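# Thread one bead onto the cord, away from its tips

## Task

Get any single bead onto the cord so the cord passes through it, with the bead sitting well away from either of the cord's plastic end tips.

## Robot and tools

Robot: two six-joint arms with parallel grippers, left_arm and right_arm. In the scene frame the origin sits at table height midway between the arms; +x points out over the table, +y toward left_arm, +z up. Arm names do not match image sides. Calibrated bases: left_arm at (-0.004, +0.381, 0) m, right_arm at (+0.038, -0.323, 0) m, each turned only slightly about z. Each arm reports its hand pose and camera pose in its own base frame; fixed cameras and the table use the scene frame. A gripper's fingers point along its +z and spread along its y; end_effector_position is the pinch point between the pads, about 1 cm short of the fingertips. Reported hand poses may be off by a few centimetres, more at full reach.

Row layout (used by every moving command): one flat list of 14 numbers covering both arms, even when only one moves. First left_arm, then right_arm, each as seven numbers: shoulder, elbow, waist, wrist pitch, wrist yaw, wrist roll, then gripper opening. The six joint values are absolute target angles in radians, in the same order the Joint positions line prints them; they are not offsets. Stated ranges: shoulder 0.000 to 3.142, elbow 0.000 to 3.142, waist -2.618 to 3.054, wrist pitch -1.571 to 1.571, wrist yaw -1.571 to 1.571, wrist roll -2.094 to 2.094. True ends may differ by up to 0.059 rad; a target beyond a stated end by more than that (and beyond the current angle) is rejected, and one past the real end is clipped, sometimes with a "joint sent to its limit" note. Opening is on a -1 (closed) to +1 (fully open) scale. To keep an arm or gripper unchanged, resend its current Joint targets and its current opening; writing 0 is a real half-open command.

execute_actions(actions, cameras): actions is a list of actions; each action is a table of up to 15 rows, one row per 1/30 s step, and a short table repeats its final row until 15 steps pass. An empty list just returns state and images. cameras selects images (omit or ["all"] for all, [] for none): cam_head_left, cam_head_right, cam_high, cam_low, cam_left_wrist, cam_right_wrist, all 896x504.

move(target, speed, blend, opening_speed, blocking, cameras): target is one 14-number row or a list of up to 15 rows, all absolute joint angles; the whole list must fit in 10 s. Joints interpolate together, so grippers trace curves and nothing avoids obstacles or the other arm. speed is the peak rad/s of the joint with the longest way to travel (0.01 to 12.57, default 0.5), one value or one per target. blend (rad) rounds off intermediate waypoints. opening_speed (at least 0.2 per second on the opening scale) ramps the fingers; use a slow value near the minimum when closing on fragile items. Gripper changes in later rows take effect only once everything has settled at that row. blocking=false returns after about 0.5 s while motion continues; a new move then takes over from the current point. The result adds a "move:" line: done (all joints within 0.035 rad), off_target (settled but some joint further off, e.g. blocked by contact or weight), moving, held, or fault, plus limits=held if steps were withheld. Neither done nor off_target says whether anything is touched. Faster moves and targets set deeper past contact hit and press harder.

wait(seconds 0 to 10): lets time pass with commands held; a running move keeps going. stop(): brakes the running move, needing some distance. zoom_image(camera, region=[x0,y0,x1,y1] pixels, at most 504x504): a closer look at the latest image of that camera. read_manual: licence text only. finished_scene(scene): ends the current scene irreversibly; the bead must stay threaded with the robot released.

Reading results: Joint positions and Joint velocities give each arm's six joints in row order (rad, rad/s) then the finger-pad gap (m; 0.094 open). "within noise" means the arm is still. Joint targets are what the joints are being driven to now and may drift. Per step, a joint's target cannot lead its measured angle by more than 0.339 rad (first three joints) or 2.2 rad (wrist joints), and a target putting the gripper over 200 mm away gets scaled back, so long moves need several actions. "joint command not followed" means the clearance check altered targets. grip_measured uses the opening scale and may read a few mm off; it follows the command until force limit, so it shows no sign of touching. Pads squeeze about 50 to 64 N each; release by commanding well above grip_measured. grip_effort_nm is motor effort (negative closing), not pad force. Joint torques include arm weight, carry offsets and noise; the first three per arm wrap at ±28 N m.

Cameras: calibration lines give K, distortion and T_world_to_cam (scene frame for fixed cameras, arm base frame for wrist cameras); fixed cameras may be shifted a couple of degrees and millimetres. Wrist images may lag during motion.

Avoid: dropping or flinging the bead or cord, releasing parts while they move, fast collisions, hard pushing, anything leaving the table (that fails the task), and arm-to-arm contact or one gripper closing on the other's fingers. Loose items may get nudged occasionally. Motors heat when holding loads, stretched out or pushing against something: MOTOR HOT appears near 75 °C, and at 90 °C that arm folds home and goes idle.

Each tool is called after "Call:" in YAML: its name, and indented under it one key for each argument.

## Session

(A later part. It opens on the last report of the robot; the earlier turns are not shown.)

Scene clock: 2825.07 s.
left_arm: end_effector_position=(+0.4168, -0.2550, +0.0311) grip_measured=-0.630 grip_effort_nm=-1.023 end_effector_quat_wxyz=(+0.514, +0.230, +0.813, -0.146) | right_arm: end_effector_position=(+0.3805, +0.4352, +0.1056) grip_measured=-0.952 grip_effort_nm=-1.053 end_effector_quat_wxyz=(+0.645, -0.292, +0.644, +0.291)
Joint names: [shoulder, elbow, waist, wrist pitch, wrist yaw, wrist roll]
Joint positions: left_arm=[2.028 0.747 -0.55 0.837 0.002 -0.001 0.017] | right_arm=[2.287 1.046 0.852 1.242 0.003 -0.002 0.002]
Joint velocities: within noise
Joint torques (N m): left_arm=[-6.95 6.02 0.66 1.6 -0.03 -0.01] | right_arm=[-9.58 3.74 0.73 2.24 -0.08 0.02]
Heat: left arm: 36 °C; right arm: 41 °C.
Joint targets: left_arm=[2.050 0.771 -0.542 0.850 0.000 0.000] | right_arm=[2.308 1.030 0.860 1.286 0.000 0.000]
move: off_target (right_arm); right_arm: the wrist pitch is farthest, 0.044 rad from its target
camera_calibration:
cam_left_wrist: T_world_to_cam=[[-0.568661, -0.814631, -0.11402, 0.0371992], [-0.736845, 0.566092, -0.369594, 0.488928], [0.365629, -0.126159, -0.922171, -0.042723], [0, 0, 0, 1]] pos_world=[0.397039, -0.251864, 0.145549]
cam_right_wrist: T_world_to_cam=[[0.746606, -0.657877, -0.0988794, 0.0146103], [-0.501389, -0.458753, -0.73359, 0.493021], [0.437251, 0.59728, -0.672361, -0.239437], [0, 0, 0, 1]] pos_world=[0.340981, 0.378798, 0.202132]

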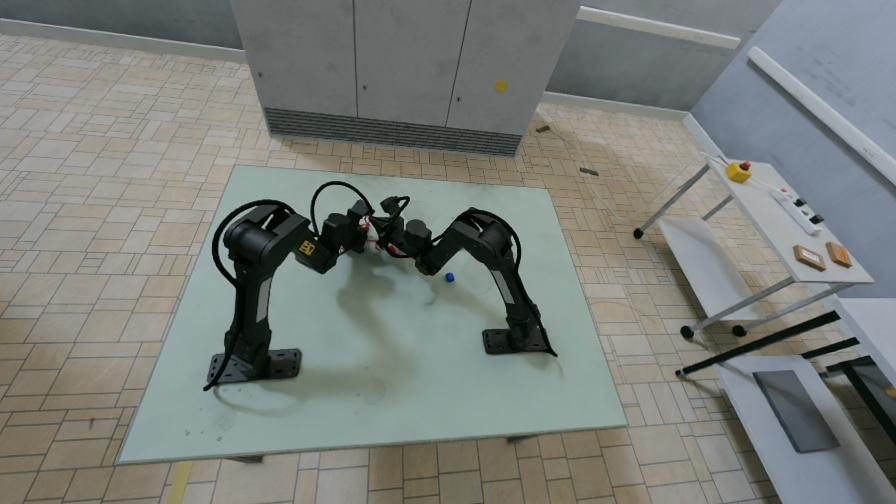

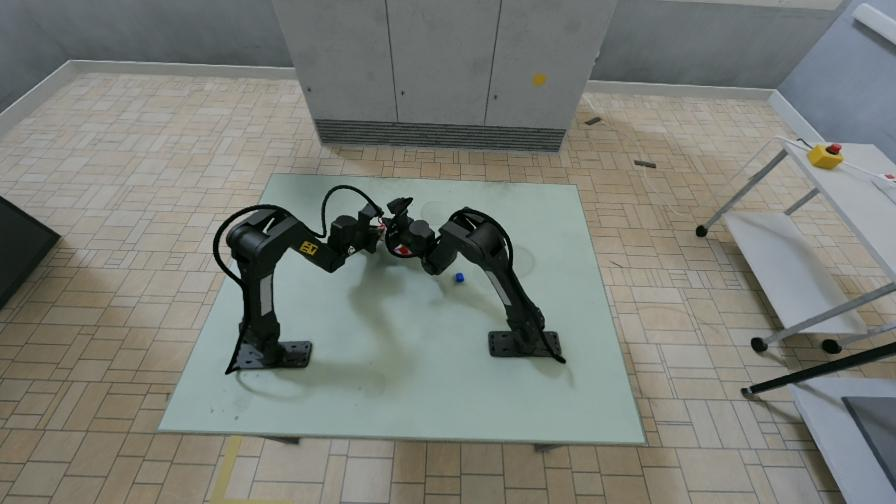

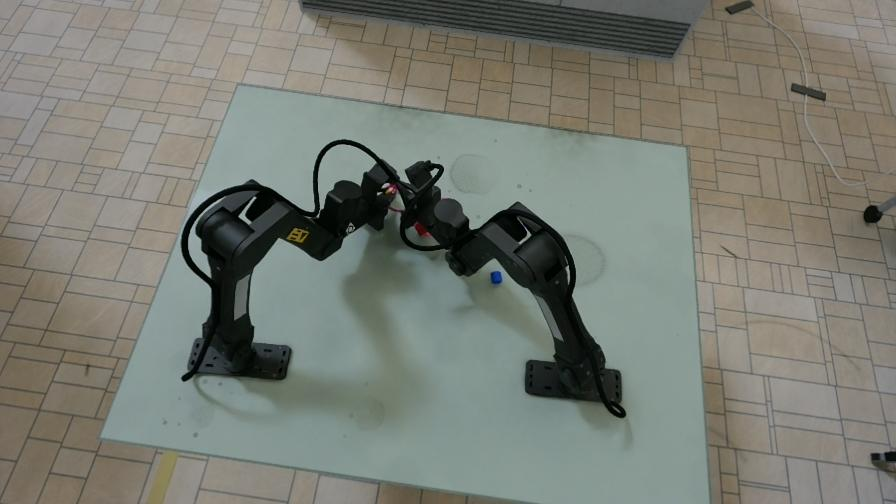

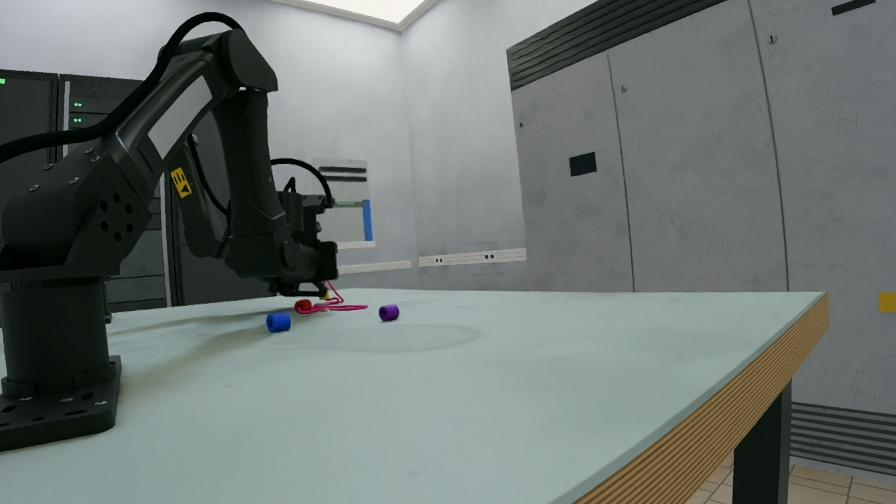

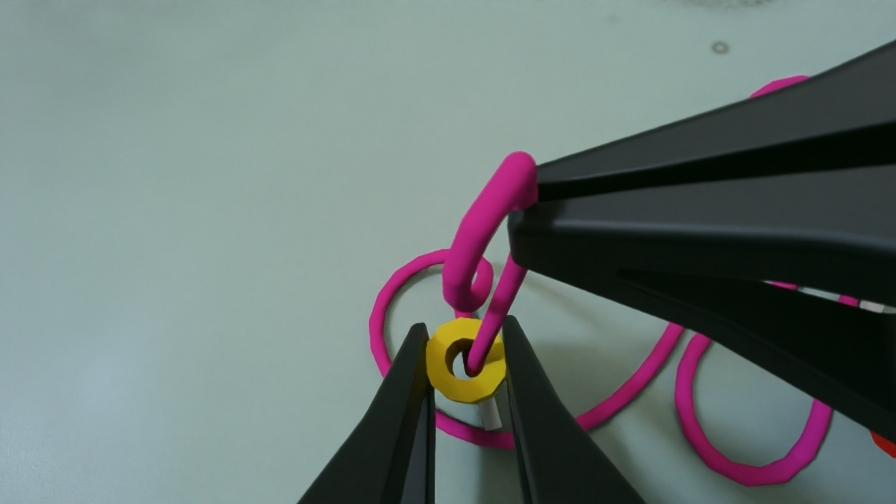

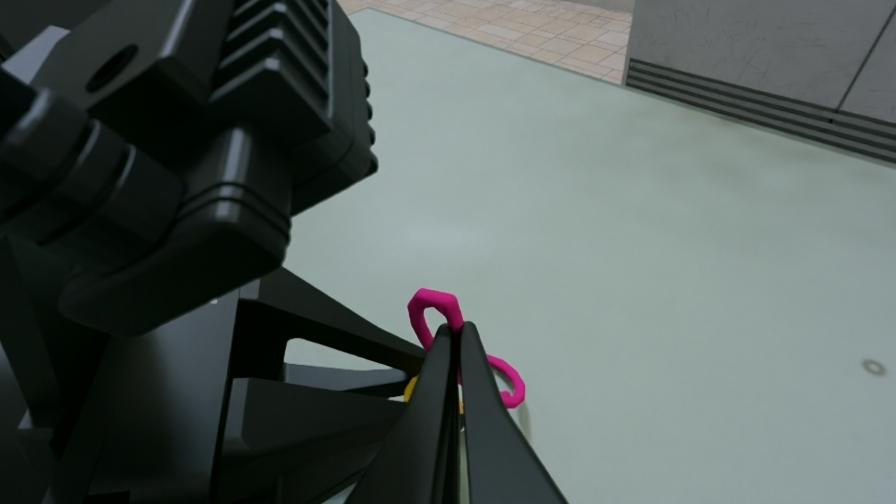

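Call:
move:
  target:
    - [2.071, 0.771, -0.542, 0.85, 0.0, 0.0, -0.72, 2.322, 1.03, 0.86, 1.286, 0.0, 0.0, -1.0]
    - [2.071, 0.771, -0.542, 0.85, 0.0, 0.0, -0.72, 2.02, 0.806, 0.86, 0.93, 0.0, 0.0, -1.0]
    - [2.071, 0.771, -0.542, 0.85, 0.0, 0.0, -0.72, 2.094, 0.92, 0.86, 0.752, 0.0, 0.0, -1.0]
  speed: [0.1, 0.2, 0.15]
  blend: [0, 0.02, 0]
  cameras: ["cam_left_wrist", "cam_right_wrist", "cam_low", "cam_high"]

Call:
zoom_image:
  camera: "cam_low"
  region: [220, 190, 360, 330]

Scene clock: 2836.67 s.
left_arm: end_effector_position=(+0.4145, -0.2588, +0.0231) grip_measured=-0.630 grip_effort_nm=-1.033 end_effector_quat_wxyz=(+0.505, +0.237, +0.815, -0.153) | right_arm: end_effector_position=(+0.3453, +0.3966, +0.0533) grip_measured=-0.952 grip_effort_nm=-1.057 end_effector_quat_wxyz=(+0.507, -0.344, +0.756, +0.229)
Joint names: [shoulder, elbow, waist, wrist pitch, wrist yaw, wrist roll]
Joint positions: left_arm=[2.051 0.753 -0.552 0.84 0.024 0 0.017] | right_arm=[2.068 0.894 0.854 0.784 0.003 -0.001 0.002]
Joint velocities: within noise
Joint torques (N m): left_arm=[-7.16 5.48 0.77 1.59 -0.23 -0.02] | right_arm=[-7.77 7.24 0.54 1.43 -0.06 0.02]
Heat: left arm: 36 °C; right arm: 40 °C.
Joint targets: left_arm=[2.071 0.771 -0.542 0.850 0.000 0.000] | right_arm=[2.094 0.920 0.860 0.752 0.000 0.000]
move: done
camera_calibration:
cam_left_wrist: T_world_to_cam=[[-0.58778, -0.802181, -0.104982, 0.042907], [-0.730576, 0.582041, -0.357054, 0.487642], [0.347525, -0.133172, -0.928166, -0.0439198], [0, 0, 0, 1]] pos_world=[0.396743, -0.255257, 0.137854]
cam_right_wrist: T_world_to_cam=[[0.72315, -0.684739, -0.0904772, 0.0285769], [-0.650916, -0.631822, -0.420843, 0.522965], [0.231003, 0.363226, -0.90261, -0.0598752], [0, 0, 0, 1]] pos_world=[0.333572, 0.371737, 0.168628]
Images, in order (width x height): cam_high 896x504, cam_low 896x504, cam_left_wrist 896x504, cam_right_wrist 896x504.

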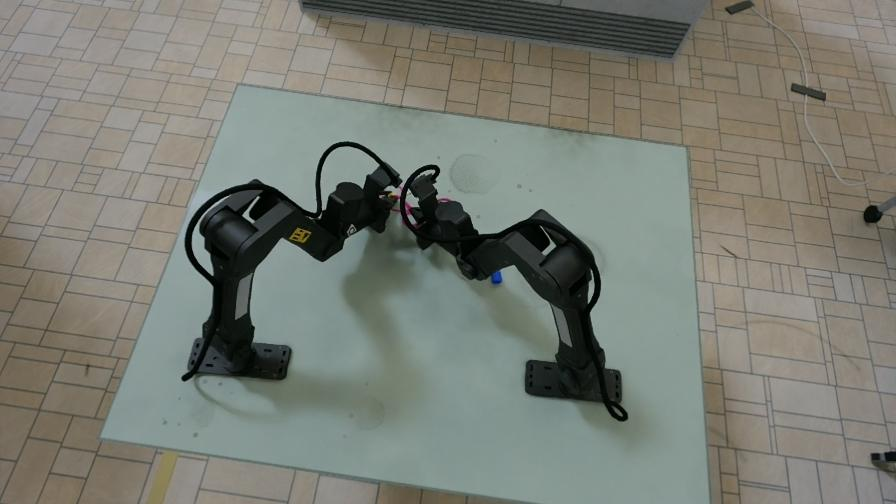

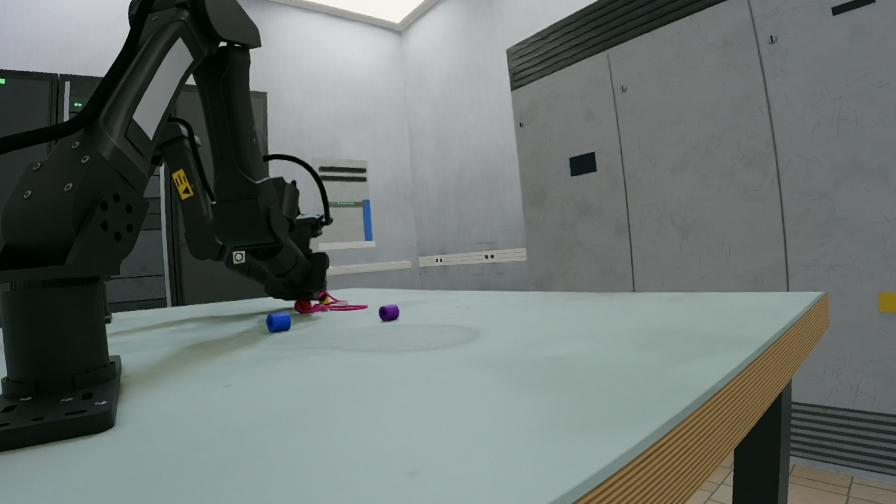

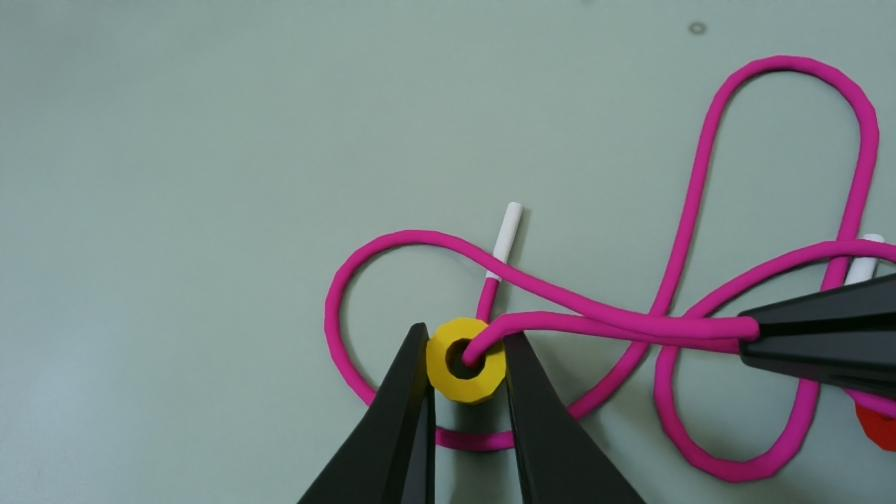

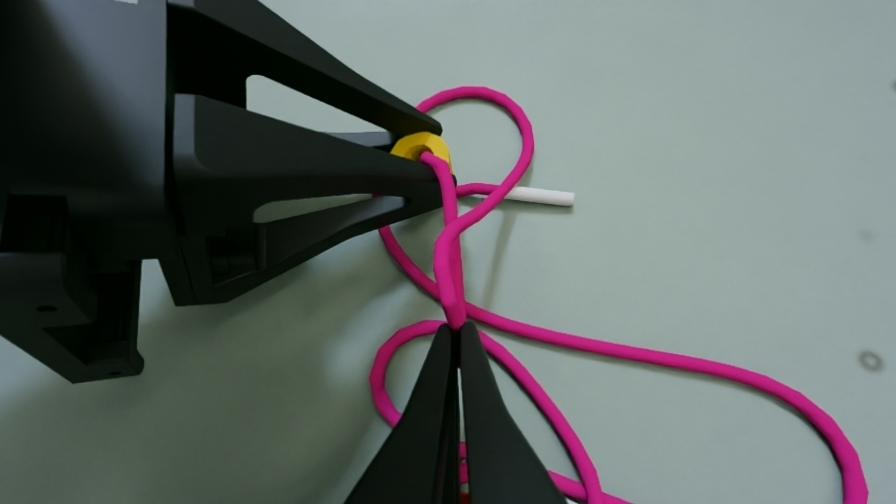

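Scaled by 3.600 from the camera's 896x504 image, which has a finer 1280x720 frame.

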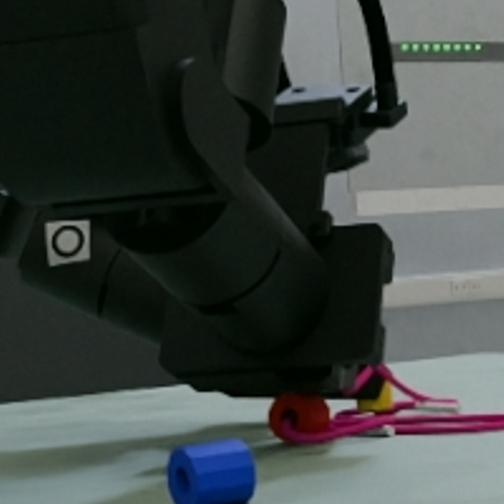

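Call:
move:
  target:
    - [2.071, 0.771, -0.542, 0.85, 0.0, 0.0, -0.72, 2.094, 0.92, 0.86, 0.752, 0.0, 0.0, -0.6]
    - [2.071, 0.771, -0.542, 0.85, 0.0, 0.0, -0.72, 1.75, 0.80, 0.80, 0.60, 0.0, 0.0, -0.6]
  speed: 0.25
  opening_speed: 0.5
  cameras: ["cam_left_wrist", "cam_right_wrist"]

Scene clock: 2846.97 s.
left_arm: end_effector_position=(+0.4157, -0.2570, +0.0231) grip_measured=-0.630 grip_effort_nm=-1.033 end_effector_quat_wxyz=(+0.507, +0.234, +0.816, -0.148) | right_arm: end_effector_position=(+0.3428, +0.3594, +0.1189) grip_measured=-0.603 grip_effort_nm=0.134 end_effector_quat_wxyz=(+0.520, -0.324, +0.759, +0.221)
Joint names: [shoulder, elbow, waist, wrist pitch, wrist yaw, wrist roll]
Joint positions: left_arm=[2.051 0.753 -0.552 0.84 0.011 0 0.017] | right_arm=[1.786 0.82 0.808 0.596 0.003 0 0.019]
Joint velocities: within noise
Joint torques (N m): left_arm=[-7.17 5.48 0.77 1.59 -0.11 -0.01] | right_arm=[-11.11 4.6 -0.73 1.78 -0.02 0.01]
Heat: left arm: 36 °C; right arm: 39 °C.
Joint targets: left_arm=[2.071 0.771 -0.542 0.850 0.000 0.000] | right_arm=[1.750 0.800 0.800 0.600 0.000 0.000]
move: off_target (right_arm); right_arm: the shoulder is farthest, 0.036 rad from its target
camera_calibration:
cam_left_wrist: T_world_to_cam=[[-0.578615, -0.80811, -0.110287, 0.0398245], [-0.735941, 0.575593, -0.356489, 0.487972], [0.351562, -0.125105, -0.927768, -0.0437584], [0, 0, 0, 1]] pos_world=[0.397546, -0.254165, 0.137751]
cam_right_wrist: T_world_to_cam=[[0.692147, -0.715823, -0.0923554, 0.0329584], [-0.673787, -0.594963, -0.438212, 0.522126], [0.258734, 0.365535, -0.894114, 0.00216157], [0, 0, 0, 1]] pos_world=[0.32843, 0.333448, 0.233778]
Images, in order (width x height): cam_left_wrist 896x504, cam_right_wrist 896x504.

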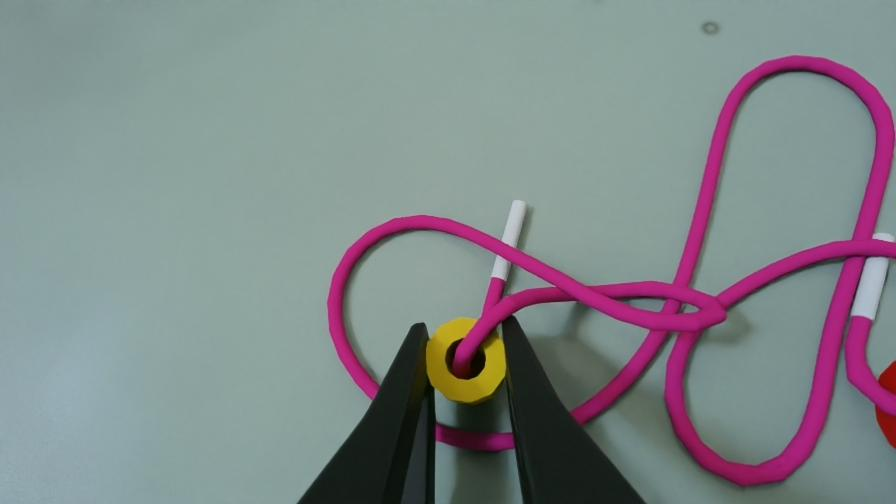

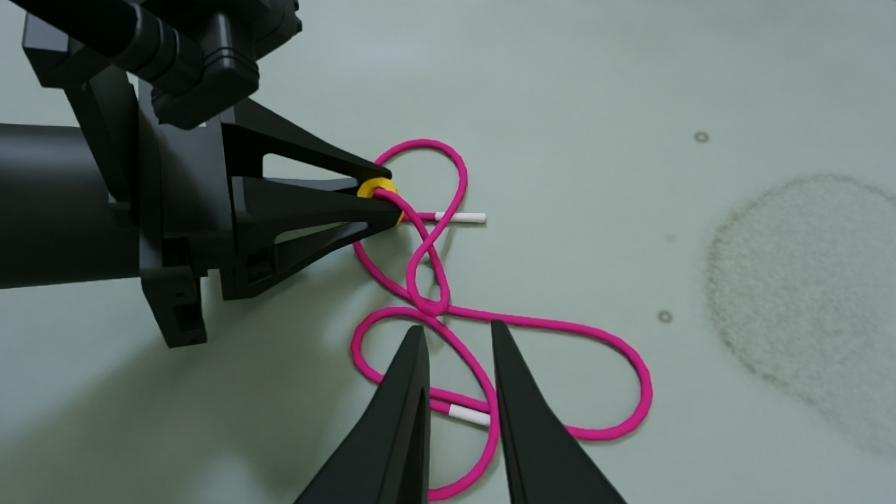

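Call:
move:
  target:
    - [2.071, 0.771, -0.542, 0.85, 0.0, 0.0, -0.25, 1.75, 0.80, 0.80, 0.60, 0.0, 0.0, -0.6]
    - [1.757, 0.50, -0.542, 0.83, 0.0, 0.0, -0.25, 1.75, 0.80, 0.80, 0.60, 0.0, 0.0, -0.6]
  speed: 0.25
  opening_speed: 0.5
  cameras: ["cam_left_wrist", "cam_right_wrist"]

Scene clock: 2856.50 s.
left_arm: end_effector_position=(+0.3622, -0.2233, +0.0445) grip_measured=-0.252 grip_effort_nm=0.100 end_effector_quat_wxyz=(+0.502, +0.235, +0.820, -0.145) | right_arm: end_effector_position=(+0.3427, +0.3594, +0.1187) grip_measured=-0.603 grip_effort_nm=0.134 end_effector_quat_wxyz=(+0.519, -0.324, +0.759, +0.221)
Joint names: [shoulder, elbow, waist, wrist pitch, wrist yaw, wrist roll]
Joint positions: left_arm=[1.793 0.504 -0.552 0.817 0.008 0.001 0.035] | right_arm=[1.786 0.82 0.808 0.594 0.003 0 0.019]
Joint velocities: within noise
Joint torques (N m): left_arm=[-9.78 3.79 0.77 1.63 -0.08 -0.03] | right_arm=[-11.04 4.6 -0.73 1.78 -0.03 0.01]
Heat: left arm: 35 °C; right arm: 38 °C.
Joint targets: left_arm=[1.757 0.500 -0.542 0.830 0.000 0.000] | right_arm=[1.750 0.800 0.800 0.600 0.000 0.000]
move: off_target (left_arm, right_arm); left_arm: the shoulder is farthest, 0.036 rad from its target; right_arm: the shoulder is farthest, 0.036 rad from its target
camera_calibration:
cam_left_wrist: T_world_to_cam=[[-0.57745, -0.8087, -0.112048, 0.0379779], [-0.741166, 0.576814, -0.343452, 0.438354], [0.342381, -0.11528, -0.932462, 0.0048705], [0, 0, 0, 1]] pos_world=[0.345156, -0.221574, 0.15935]
cam_right_wrist: T_world_to_cam=[[0.692121, -0.715855, -0.0923058, 0.0329383], [-0.674083, -0.595357, -0.43722, 0.521995], [0.258032, 0.364831, -0.894605, 0.00247489], [0, 0, 0, 1]] pos_world=[0.328432, 0.333449, 0.233481]
Images, in order (width x height): cam_left_wrist 896x504, cam_right_wrist 896x504.

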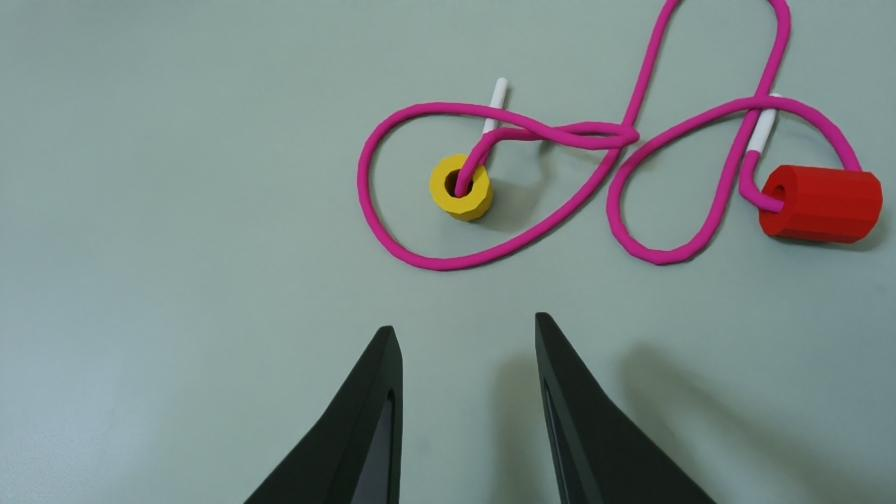

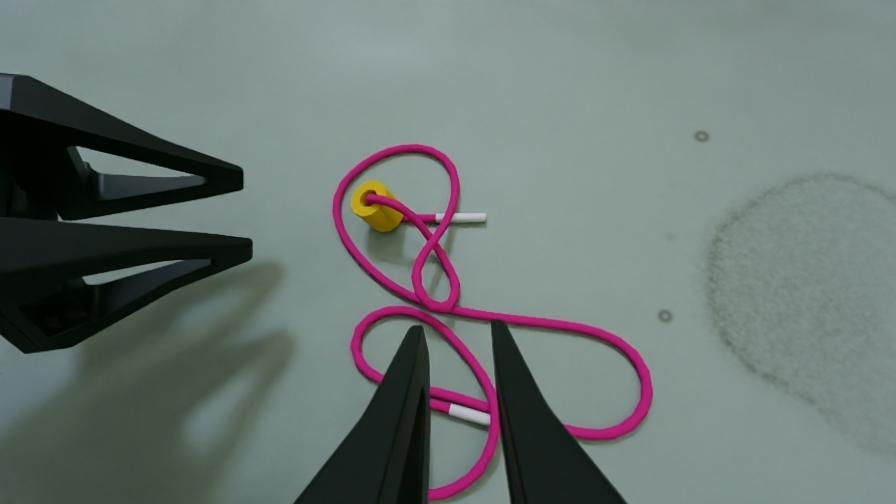

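Call:
zoom_image:
  camera: "cam_left_wrist"
  region: [420, 60, 660, 280]

Scaled by 2.100 from the camera's 896x504 image, which has a finer 1280x720 frame.

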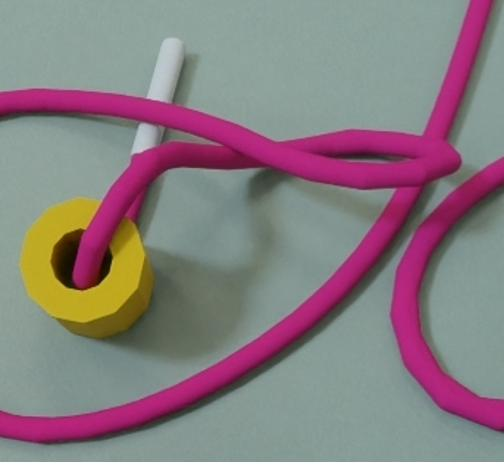

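Call:
move:
  target: [1.094, 1.132, -0.249, -0.485, 0.0, 0.0, 0.0, 2.006, 1.591, 0.358, -1.141, 0.0, 0.0, 0.0]
  speed: 1.0
  cameras: ["cam_right_wrist"]

Scene clock: 2975.67 s.
left_arm: end_effector_position=(+0.3541, -0.0926, +0.2979) grip_measured=-0.002 grip_effort_nm=0.100 end_effector_quat_wxyz=(+0.510, +0.111, +0.850, -0.067) | right_arm: end_effector_position=(+0.3508, +0.1323, +0.0620) grip_measured=-0.003 grip_effort_nm=0.134 end_effector_quat_wxyz=(+0.002, -0.179, +0.984, -0.001)
Joint names: [shoulder, elbow, waist, wrist pitch, wrist yaw, wrist roll]
Joint positions: left_arm=[1.106 1.107 -0.257 -0.49 0.003 0.001 0.047] | right_arm=[1.988 1.55 0.359 -1.13 0.003 0 0.047]
Joint velocities: within noise
Joint torques (N m): left_arm=[-3.66 8.28 0.64 1.54 -0.04 -0.03] | right_arm=[-8.42 9.13 -0.12 -0.06 -0.04 0.02]
Heat: left arm: 35 °C; right arm: 35 °C.
Joint targets: left_arm=[1.094 1.132 -0.249 -0.485 0.000 0.000] | right_arm=[2.006 1.591 0.358 -1.141 0.000 0.000]
move: off_target (right_arm); right_arm: the elbow is farthest, 0.041 rad from its target
camera_calibration:
cam_right_wrist: T_world_to_cam=[[0.255838, -0.966716, 0.00266842, 0.0398625], [-0.71474, -0.187293, 0.673846, 0.258828], [-0.650918, -0.174302, -0.738867, 0.413173], [0, 0, 0, 1]] pos_world=[0.443738, 0.15903, 0.130764]
Images, in order (width x height): cam_right_wrist 896x504.

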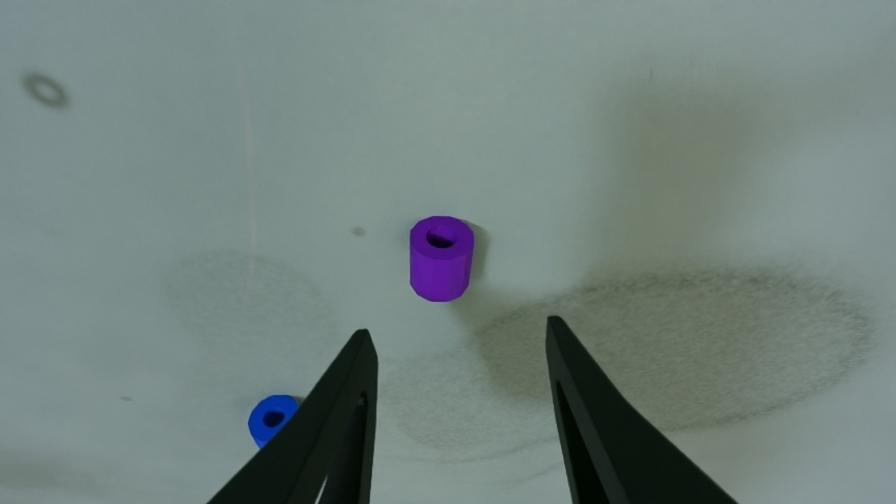

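Call:
move:
  target:
    - [1.094, 1.132, -0.249, -0.485, 0.0, 0.0, 0.0, 2.055, 1.448, 0.383, -0.965, 0.0, 0.0, 0.0]
    - [1.094, 1.132, -0.249, -0.485, 0.0, 0.0, 0.0, 2.055, 1.448, 0.383, -0.965, 0.0, 0.0, -0.68]
  speed: 0.3
  opening_speed: 0.6
  cameras: ["cam_right_wrist", "cam_low"]

Scene clock: 2989.97 s.
left_arm: end_effector_position=(+0.3540, -0.0925, +0.2977) grip_measured=-0.002 grip_effort_nm=0.100 end_effector_quat_wxyz=(+0.510, +0.111, +0.850, -0.067) | right_arm: end_effector_position=(+0.3499, +0.1403, +0.0222) grip_measured=-0.598 grip_effort_nm=-1.043 end_effector_quat_wxyz=(-0.001, -0.188, +0.982, +0.001)
Joint names: [shoulder, elbow, waist, wrist pitch, wrist yaw, wrist roll]
Joint positions: left_arm=[1.106 1.107 -0.257 -0.492 0.003 0.001 0.047] | right_arm=[2.041 1.464 0.377 -0.996 -0.003 0 0.019]
Joint velocities: within noise
Joint torques (N m): left_arm=[-3.64 8.27 0.64 1.55 -0.05 -0.03] | right_arm=[-8.95 4.46 0.54 0.32 0 0.02]
Heat: left arm: 35 °C; right arm: 33 °C.
Joint targets: left_arm=[1.094 1.132 -0.249 -0.485 0.000 0.000] | right_arm=[2.055 1.448 0.383 -0.965 0.000 0.000]
move: done; target 2's new numbers were sent with right_arm's wrist pitch 0.041 rad from that target
camera_calibration:
cam_right_wrist: T_world_to_cam=[[0.273116, -0.961977, -0.00288908, 0.0413687], [-0.706638, -0.202658, 0.677932, 0.285762], [-0.652741, -0.183113, -0.735118, 0.386278], [0, 0, 0, 1]] pos_world=[0.442771, 0.16844, 0.0903524]
Images, in order (width x height): cam_low 896x504, cam_right_wrist 896x504.

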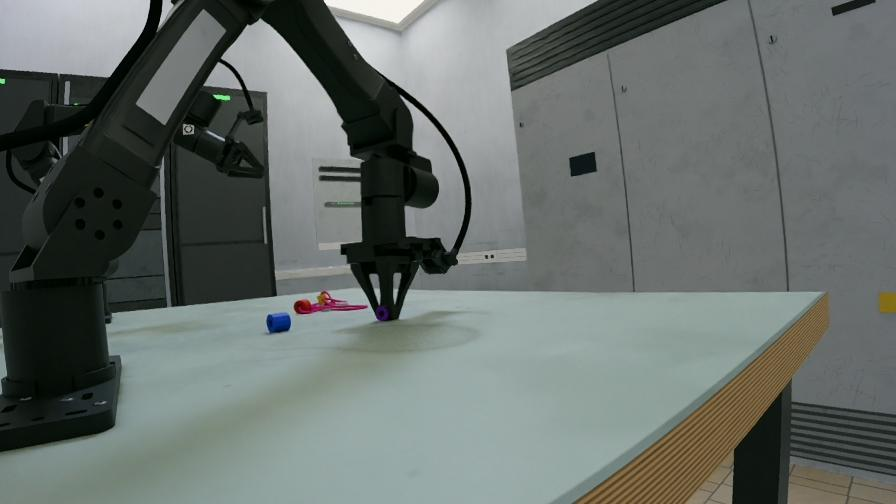

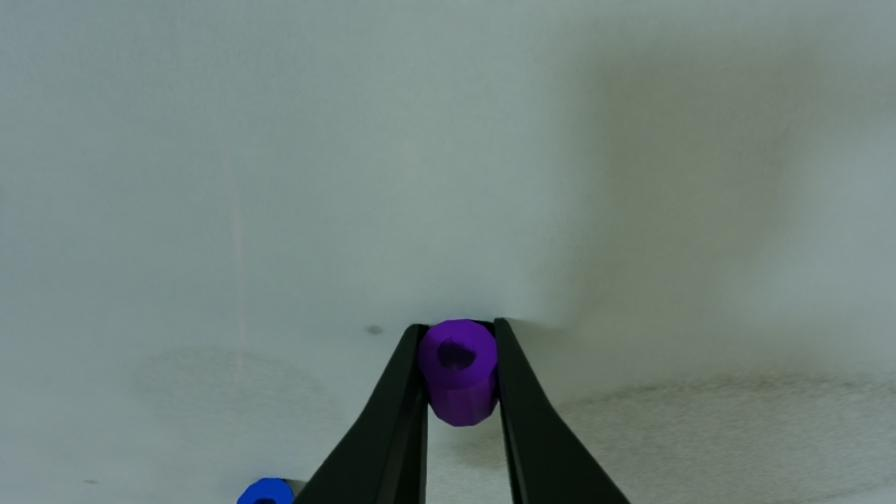

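Call:
move:
  target:
    - [1.094, 1.132, -0.249, -0.485, 0.0, 0.0, 0.0, 1.96, 1.66, 0.383, -1.24, 0.0, 0.0, -0.68]
    - [1.094, 1.132, -0.249, -0.485, 0.0, 0.0, 0.0, 1.653, 1.076, 0.55, -0.174, 0.0, 0.0, -0.68]
    - [1.094, 1.132, -0.249, -0.485, 0.0, 0.0, 0.0, 2.04, 0.602, 0.755, 1.414, 0.0, 0.0, -0.68]
  speed: [0.5, 0.8, 0.8]
  blend: [0.05, 0.1, 0]
  cameras: ["cam_right_wrist", "cam_high"]

Scene clock: 3006.80 s.
left_arm: end_effector_position=(+0.3540, -0.0925, +0.2977) grip_measured=-0.002 grip_effort_nm=0.100 end_effector_quat_wxyz=(+0.510, +0.111, +0.850, -0.067) | right_arm: end_effector_position=(+0.3526, +0.3297, +0.1120) grip_measured=-0.599 grip_effort_nm=-1.057 end_effector_quat_wxyz=(+0.642, -0.266, +0.673, +0.253)
Joint names: [shoulder, elbow, waist, wrist pitch, wrist yaw, wrist roll]
Joint positions: left_arm=[1.106 1.107 -0.257 -0.492 0.003 0.001 0.047] | right_arm=[2.025 0.615 0.749 1.362 -0.003 0 0.019]
Joint velocities: within noise
Joint torques (N m): left_arm=[-3.66 8.27 0.65 1.54 -0.04 -0.02] | right_arm=[-7.09 3.14 0.57 2.32 0.01 0.01]
Heat: left arm: 35 °C; right arm: 32 °C.
Joint targets: left_arm=[1.094 1.132 -0.249 -0.485 0.000 0.000] | right_arm=[2.040 0.602 0.755 1.414 0.000 0.000]
move: off_target (right_arm); right_arm: the wrist pitch is farthest, 0.052 rad from its target
camera_calibration:
cam_right_wrist: T_world_to_cam=[[0.675821, -0.730205, -0.100335, 0.0156277], [-0.569397, -0.430784, -0.700152, 0.446295], [0.468031, 0.530308, -0.706909, -0.144809], [0, 0, 0, 1]] pos_world=[0.311333, 0.280461, 0.211676]
Images, in order (width x height): cam_high 896x504, cam_right_wrist 896x504.

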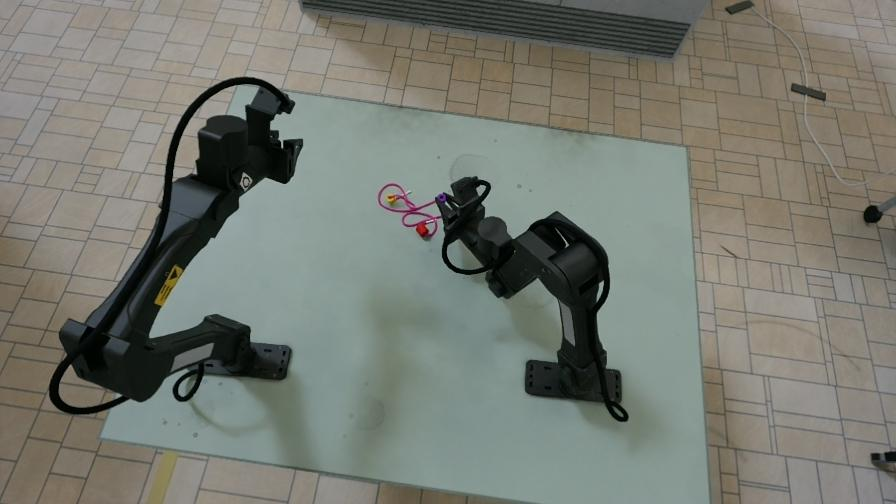

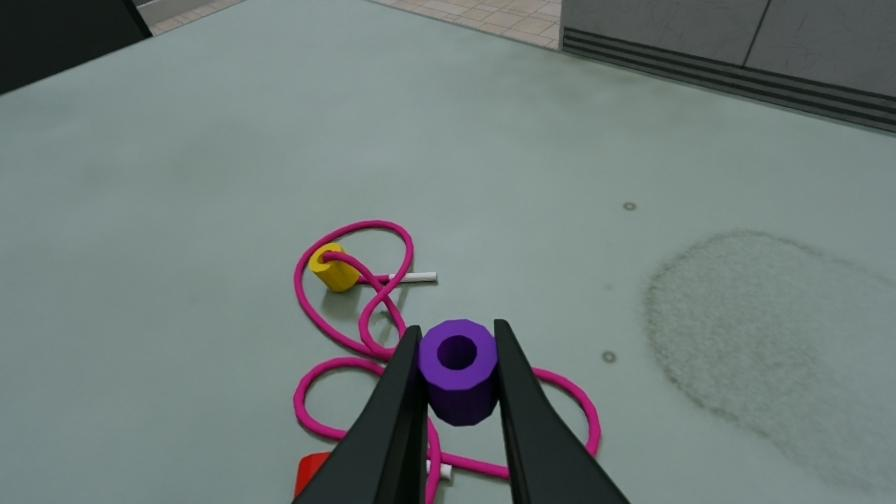

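Call:
move:
  target:
    - [1.094, 1.132, -0.249, -0.485, 0.0, 0.0, 0.0, 1.653, 1.076, 0.5, -0.174, 0.0, 0.0, -0.68]
    - [1.094, 1.132, -0.249, -0.485, 0.0, 0.0, 0.0, 1.98, 1.62, 0.33, -1.20, 0.0, 0.0, -0.68]
    - [1.094, 1.132, -0.249, -0.485, 0.0, 0.0, 0.0, 2.051, 1.448, 0.33, -0.965, 0.0, 0.0, -0.68]
    - [1.094, 1.132, -0.249, -0.485, 0.0, 0.0, 0.0, 2.051, 1.448, 0.33, -0.965, 0.0, 0.0, -0.1]
  speed: [0.8, 0.8, 0.3, 0.3]
  blend: [0.1, 0.03, 0, 0]
  opening_speed: 0.6
  cameras: ["cam_right_wrist", "cam_low"]

Scene clock: 3026.37 s.
left_arm: end_effector_position=(+0.3540, -0.0925, +0.2977) grip_measured=-0.002 grip_effort_nm=0.100 end_effector_quat_wxyz=(+0.510, +0.111, +0.850, -0.067) | right_arm: end_effector_position=(+0.3563, +0.1256, +0.0227) grip_measured=-0.103 grip_effort_nm=0.139 end_effector_quat_wxyz=(+0.002, -0.167, +0.986, +0.002)
Joint names: [shoulder, elbow, waist, wrist pitch, wrist yaw, wrist roll]
Joint positions: left_arm=[1.106 1.107 -0.257 -0.492 0.003 0.001 0.047] | right_arm=[2.038 1.462 0.335 -0.991 -0.003 0 0.042]
Joint velocities: within noise
Joint torques (N m): left_arm=[-3.66 8.27 0.65 1.54 -0.03 -0.02] | right_arm=[-9.05 4.67 -0.42 0.28 0 0.02]
Heat: left arm: 35 °C; right arm: 35 °C.
Joint targets: left_arm=[1.094 1.132 -0.249 -0.485 0.000 0.000] | right_arm=[2.051 1.448 0.330 -0.965 0.000 0.000]
move: done
camera_calibration:
cam_right_wrist: T_world_to_cam=[[0.232165, -0.972671, -0.00319335, 0.0414264], [-0.718297, -0.173661, 0.673715, 0.287557], [-0.655858, -0.154119, -0.738984, 0.385742], [0, 0, 0, 1]] pos_world=[0.449925, 0.149682, 0.091458]
Images, in order (width x height): cam_low 896x504, cam_right_wrist 896x504.

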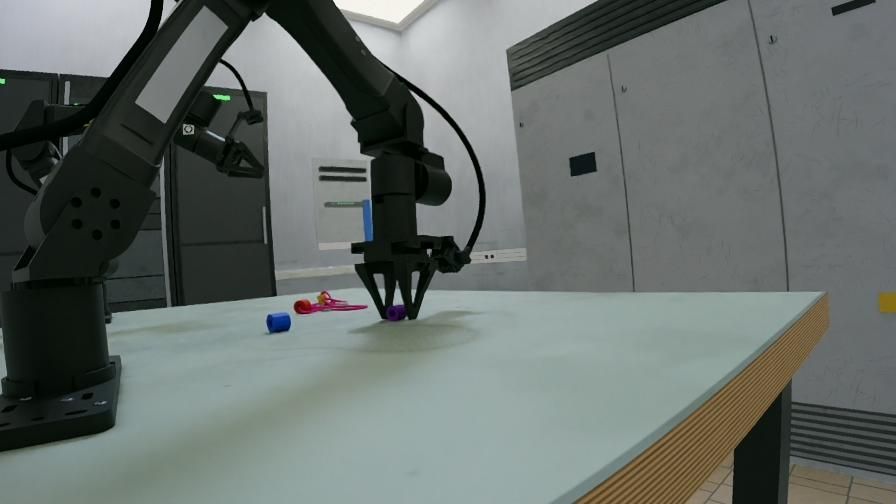

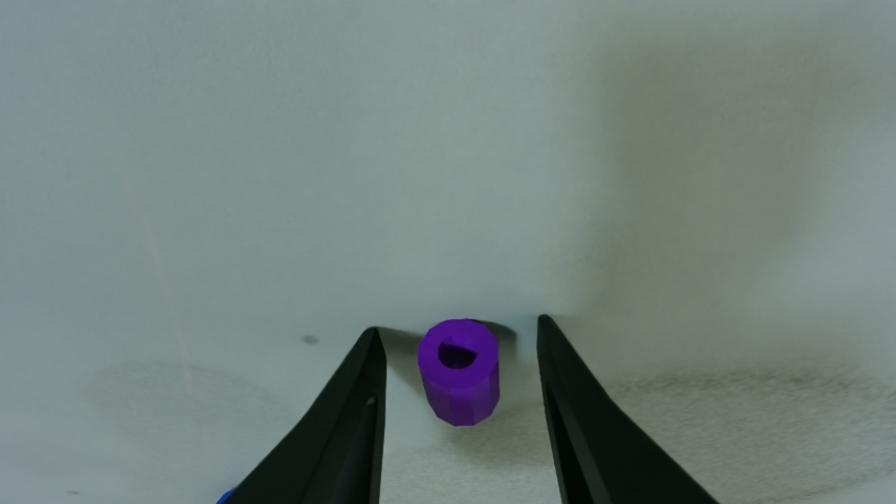

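Call:
move:
  target:
    - [1.094, 1.132, -0.249, -0.485, 0.0, 0.0, 0.0, 1.96, 1.66, 0.33, -1.24, 0.0, 0.0, -0.1]
    - [1.094, 1.132, -0.249, -0.485, 0.0, 0.0, 0.0, 1.2, 1.15, 0.3, -0.3, 0.0, 0.0, 0.0]
  speed: [0.4, 1.0]
  blend: [0.05, 0]

Scene clock: 3037.13 s.
left_arm: end_effector_position=(+0.3540, -0.0925, +0.2977) grip_measured=-0.002 grip_effort_nm=0.095 end_effector_quat_wxyz=(+0.510, +0.111, +0.850, -0.067) | right_arm: end_effector_position=(+0.3860, +0.1246, +0.3240) grip_measured=-0.003 grip_effort_nm=0.139 end_effector_quat_wxyz=(+0.555, -0.128, +0.817, +0.087)
Joint names: [shoulder, elbow, waist, wrist pitch, wrist yaw, wrist roll]
Joint positions: left_arm=[1.106 1.107 -0.257 -0.492 0.003 0.001 0.047] | right_arm=[1.212 1.17 0.308 -0.336 -0.003 0 0.047]
Joint velocities: within noise
Joint torques (N m): left_arm=[-3.64 8.28 0.64 1.55 -0.03 -0.03] | right_arm=[-4.96 5.93 -0.76 2.08 0.02 0.01]
Heat: left arm: 35 °C; right arm: 33 °C.
Joint targets: left_arm=[1.094 1.132 -0.249 -0.485 0.000 0.000] | right_arm=[1.200 1.150 0.300 -0.300 0.000 0.000]
move: off_target (right_arm); target 2's new numbers were sent with right_arm's wrist pitch 0.036 rad from that target; right_arm: the wrist pitch is farthest, 0.036 rad from its target
camera_calibration:
cam_left_wrist: T_world_to_cam=[[-0.315679, -0.942102, -0.113093, 0.0626499], [-0.88415, 0.335315, -0.325334, 0.466774], [0.34442, -0.00271036, -0.938812, 0.270455], [0, 0, 0, 1]] pos_world=[0.339326, -0.0967606, 0.41285]
cam_right_wrist: T_world_to_cam=[[0.269288, -0.958435, -0.0942713, 0.0479624], [-0.878315, -0.204261, -0.43225, 0.529606], [0.395027, 0.1992, -0.896813, 0.229088], [0, 0, 0, 1]] pos_world=[0.36175, 0.108513, 0.438892]

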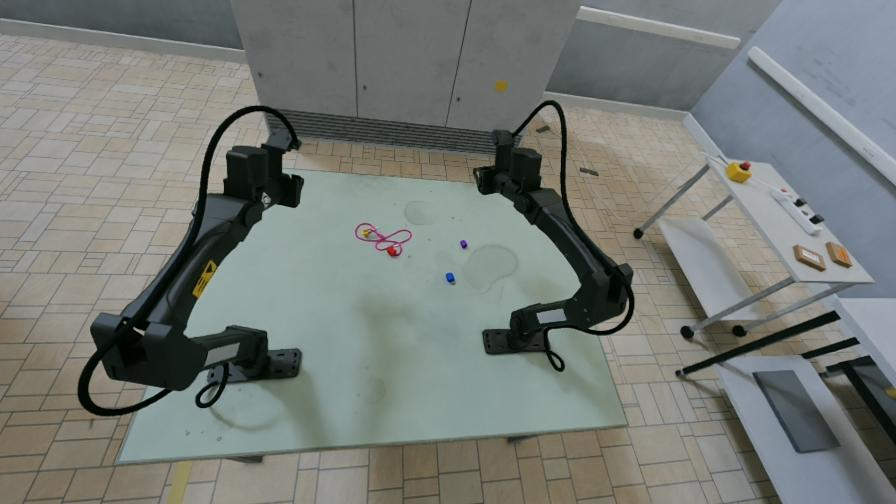

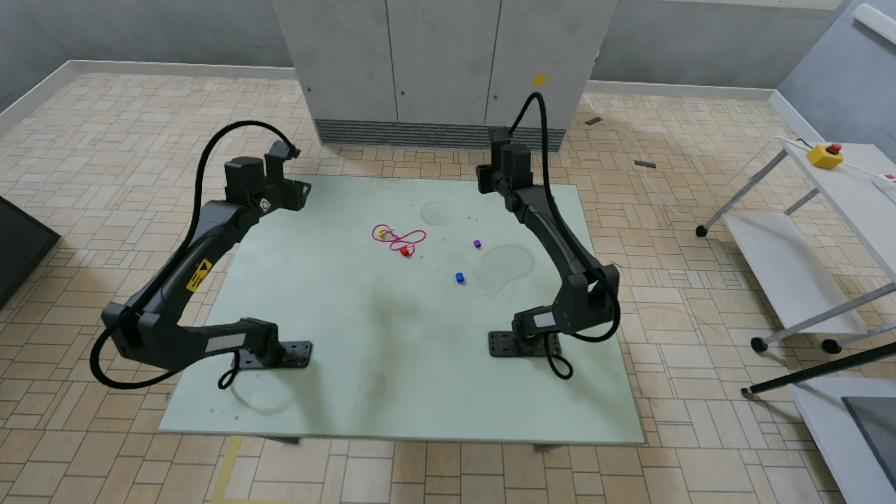

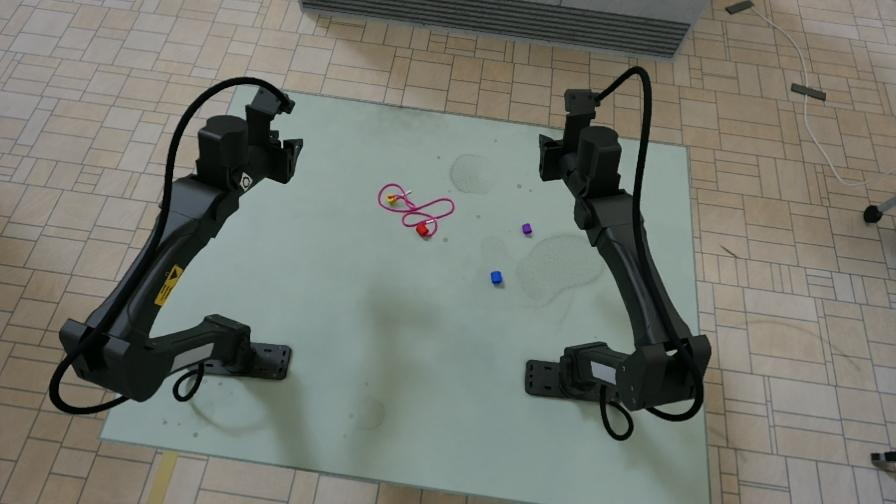

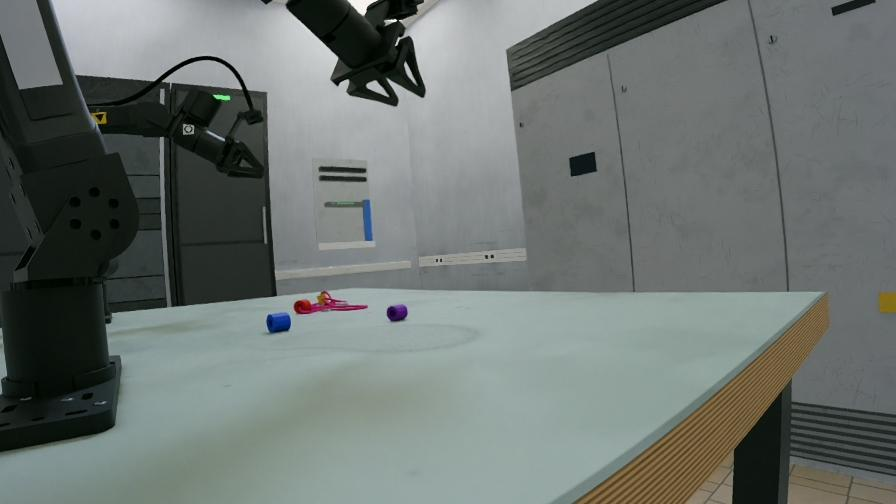

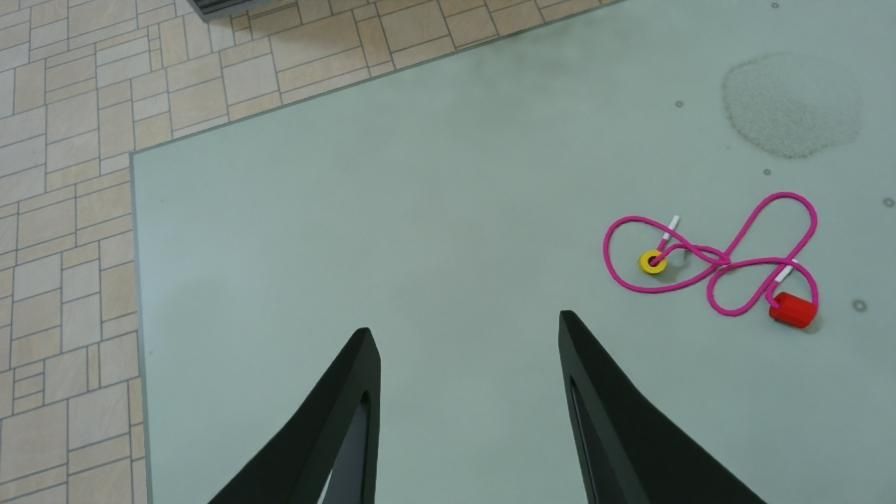

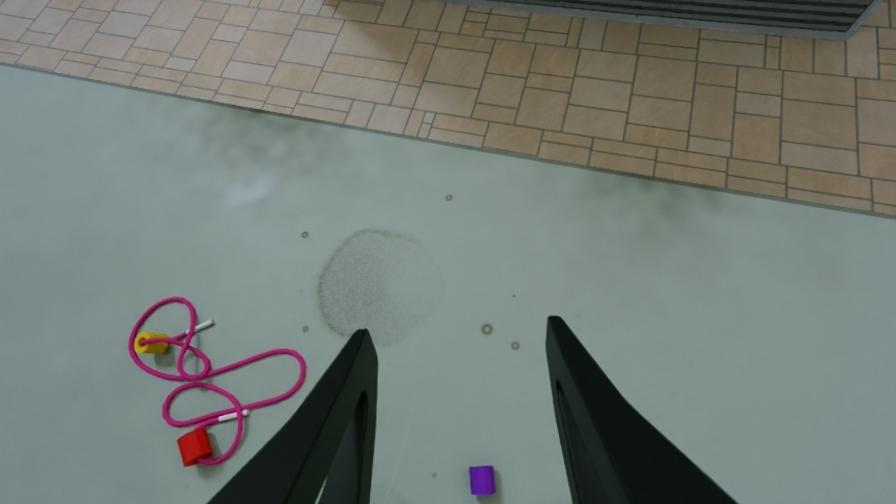

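Call:
finished_scene:
  scene: 1

The scene is finished: the task was done.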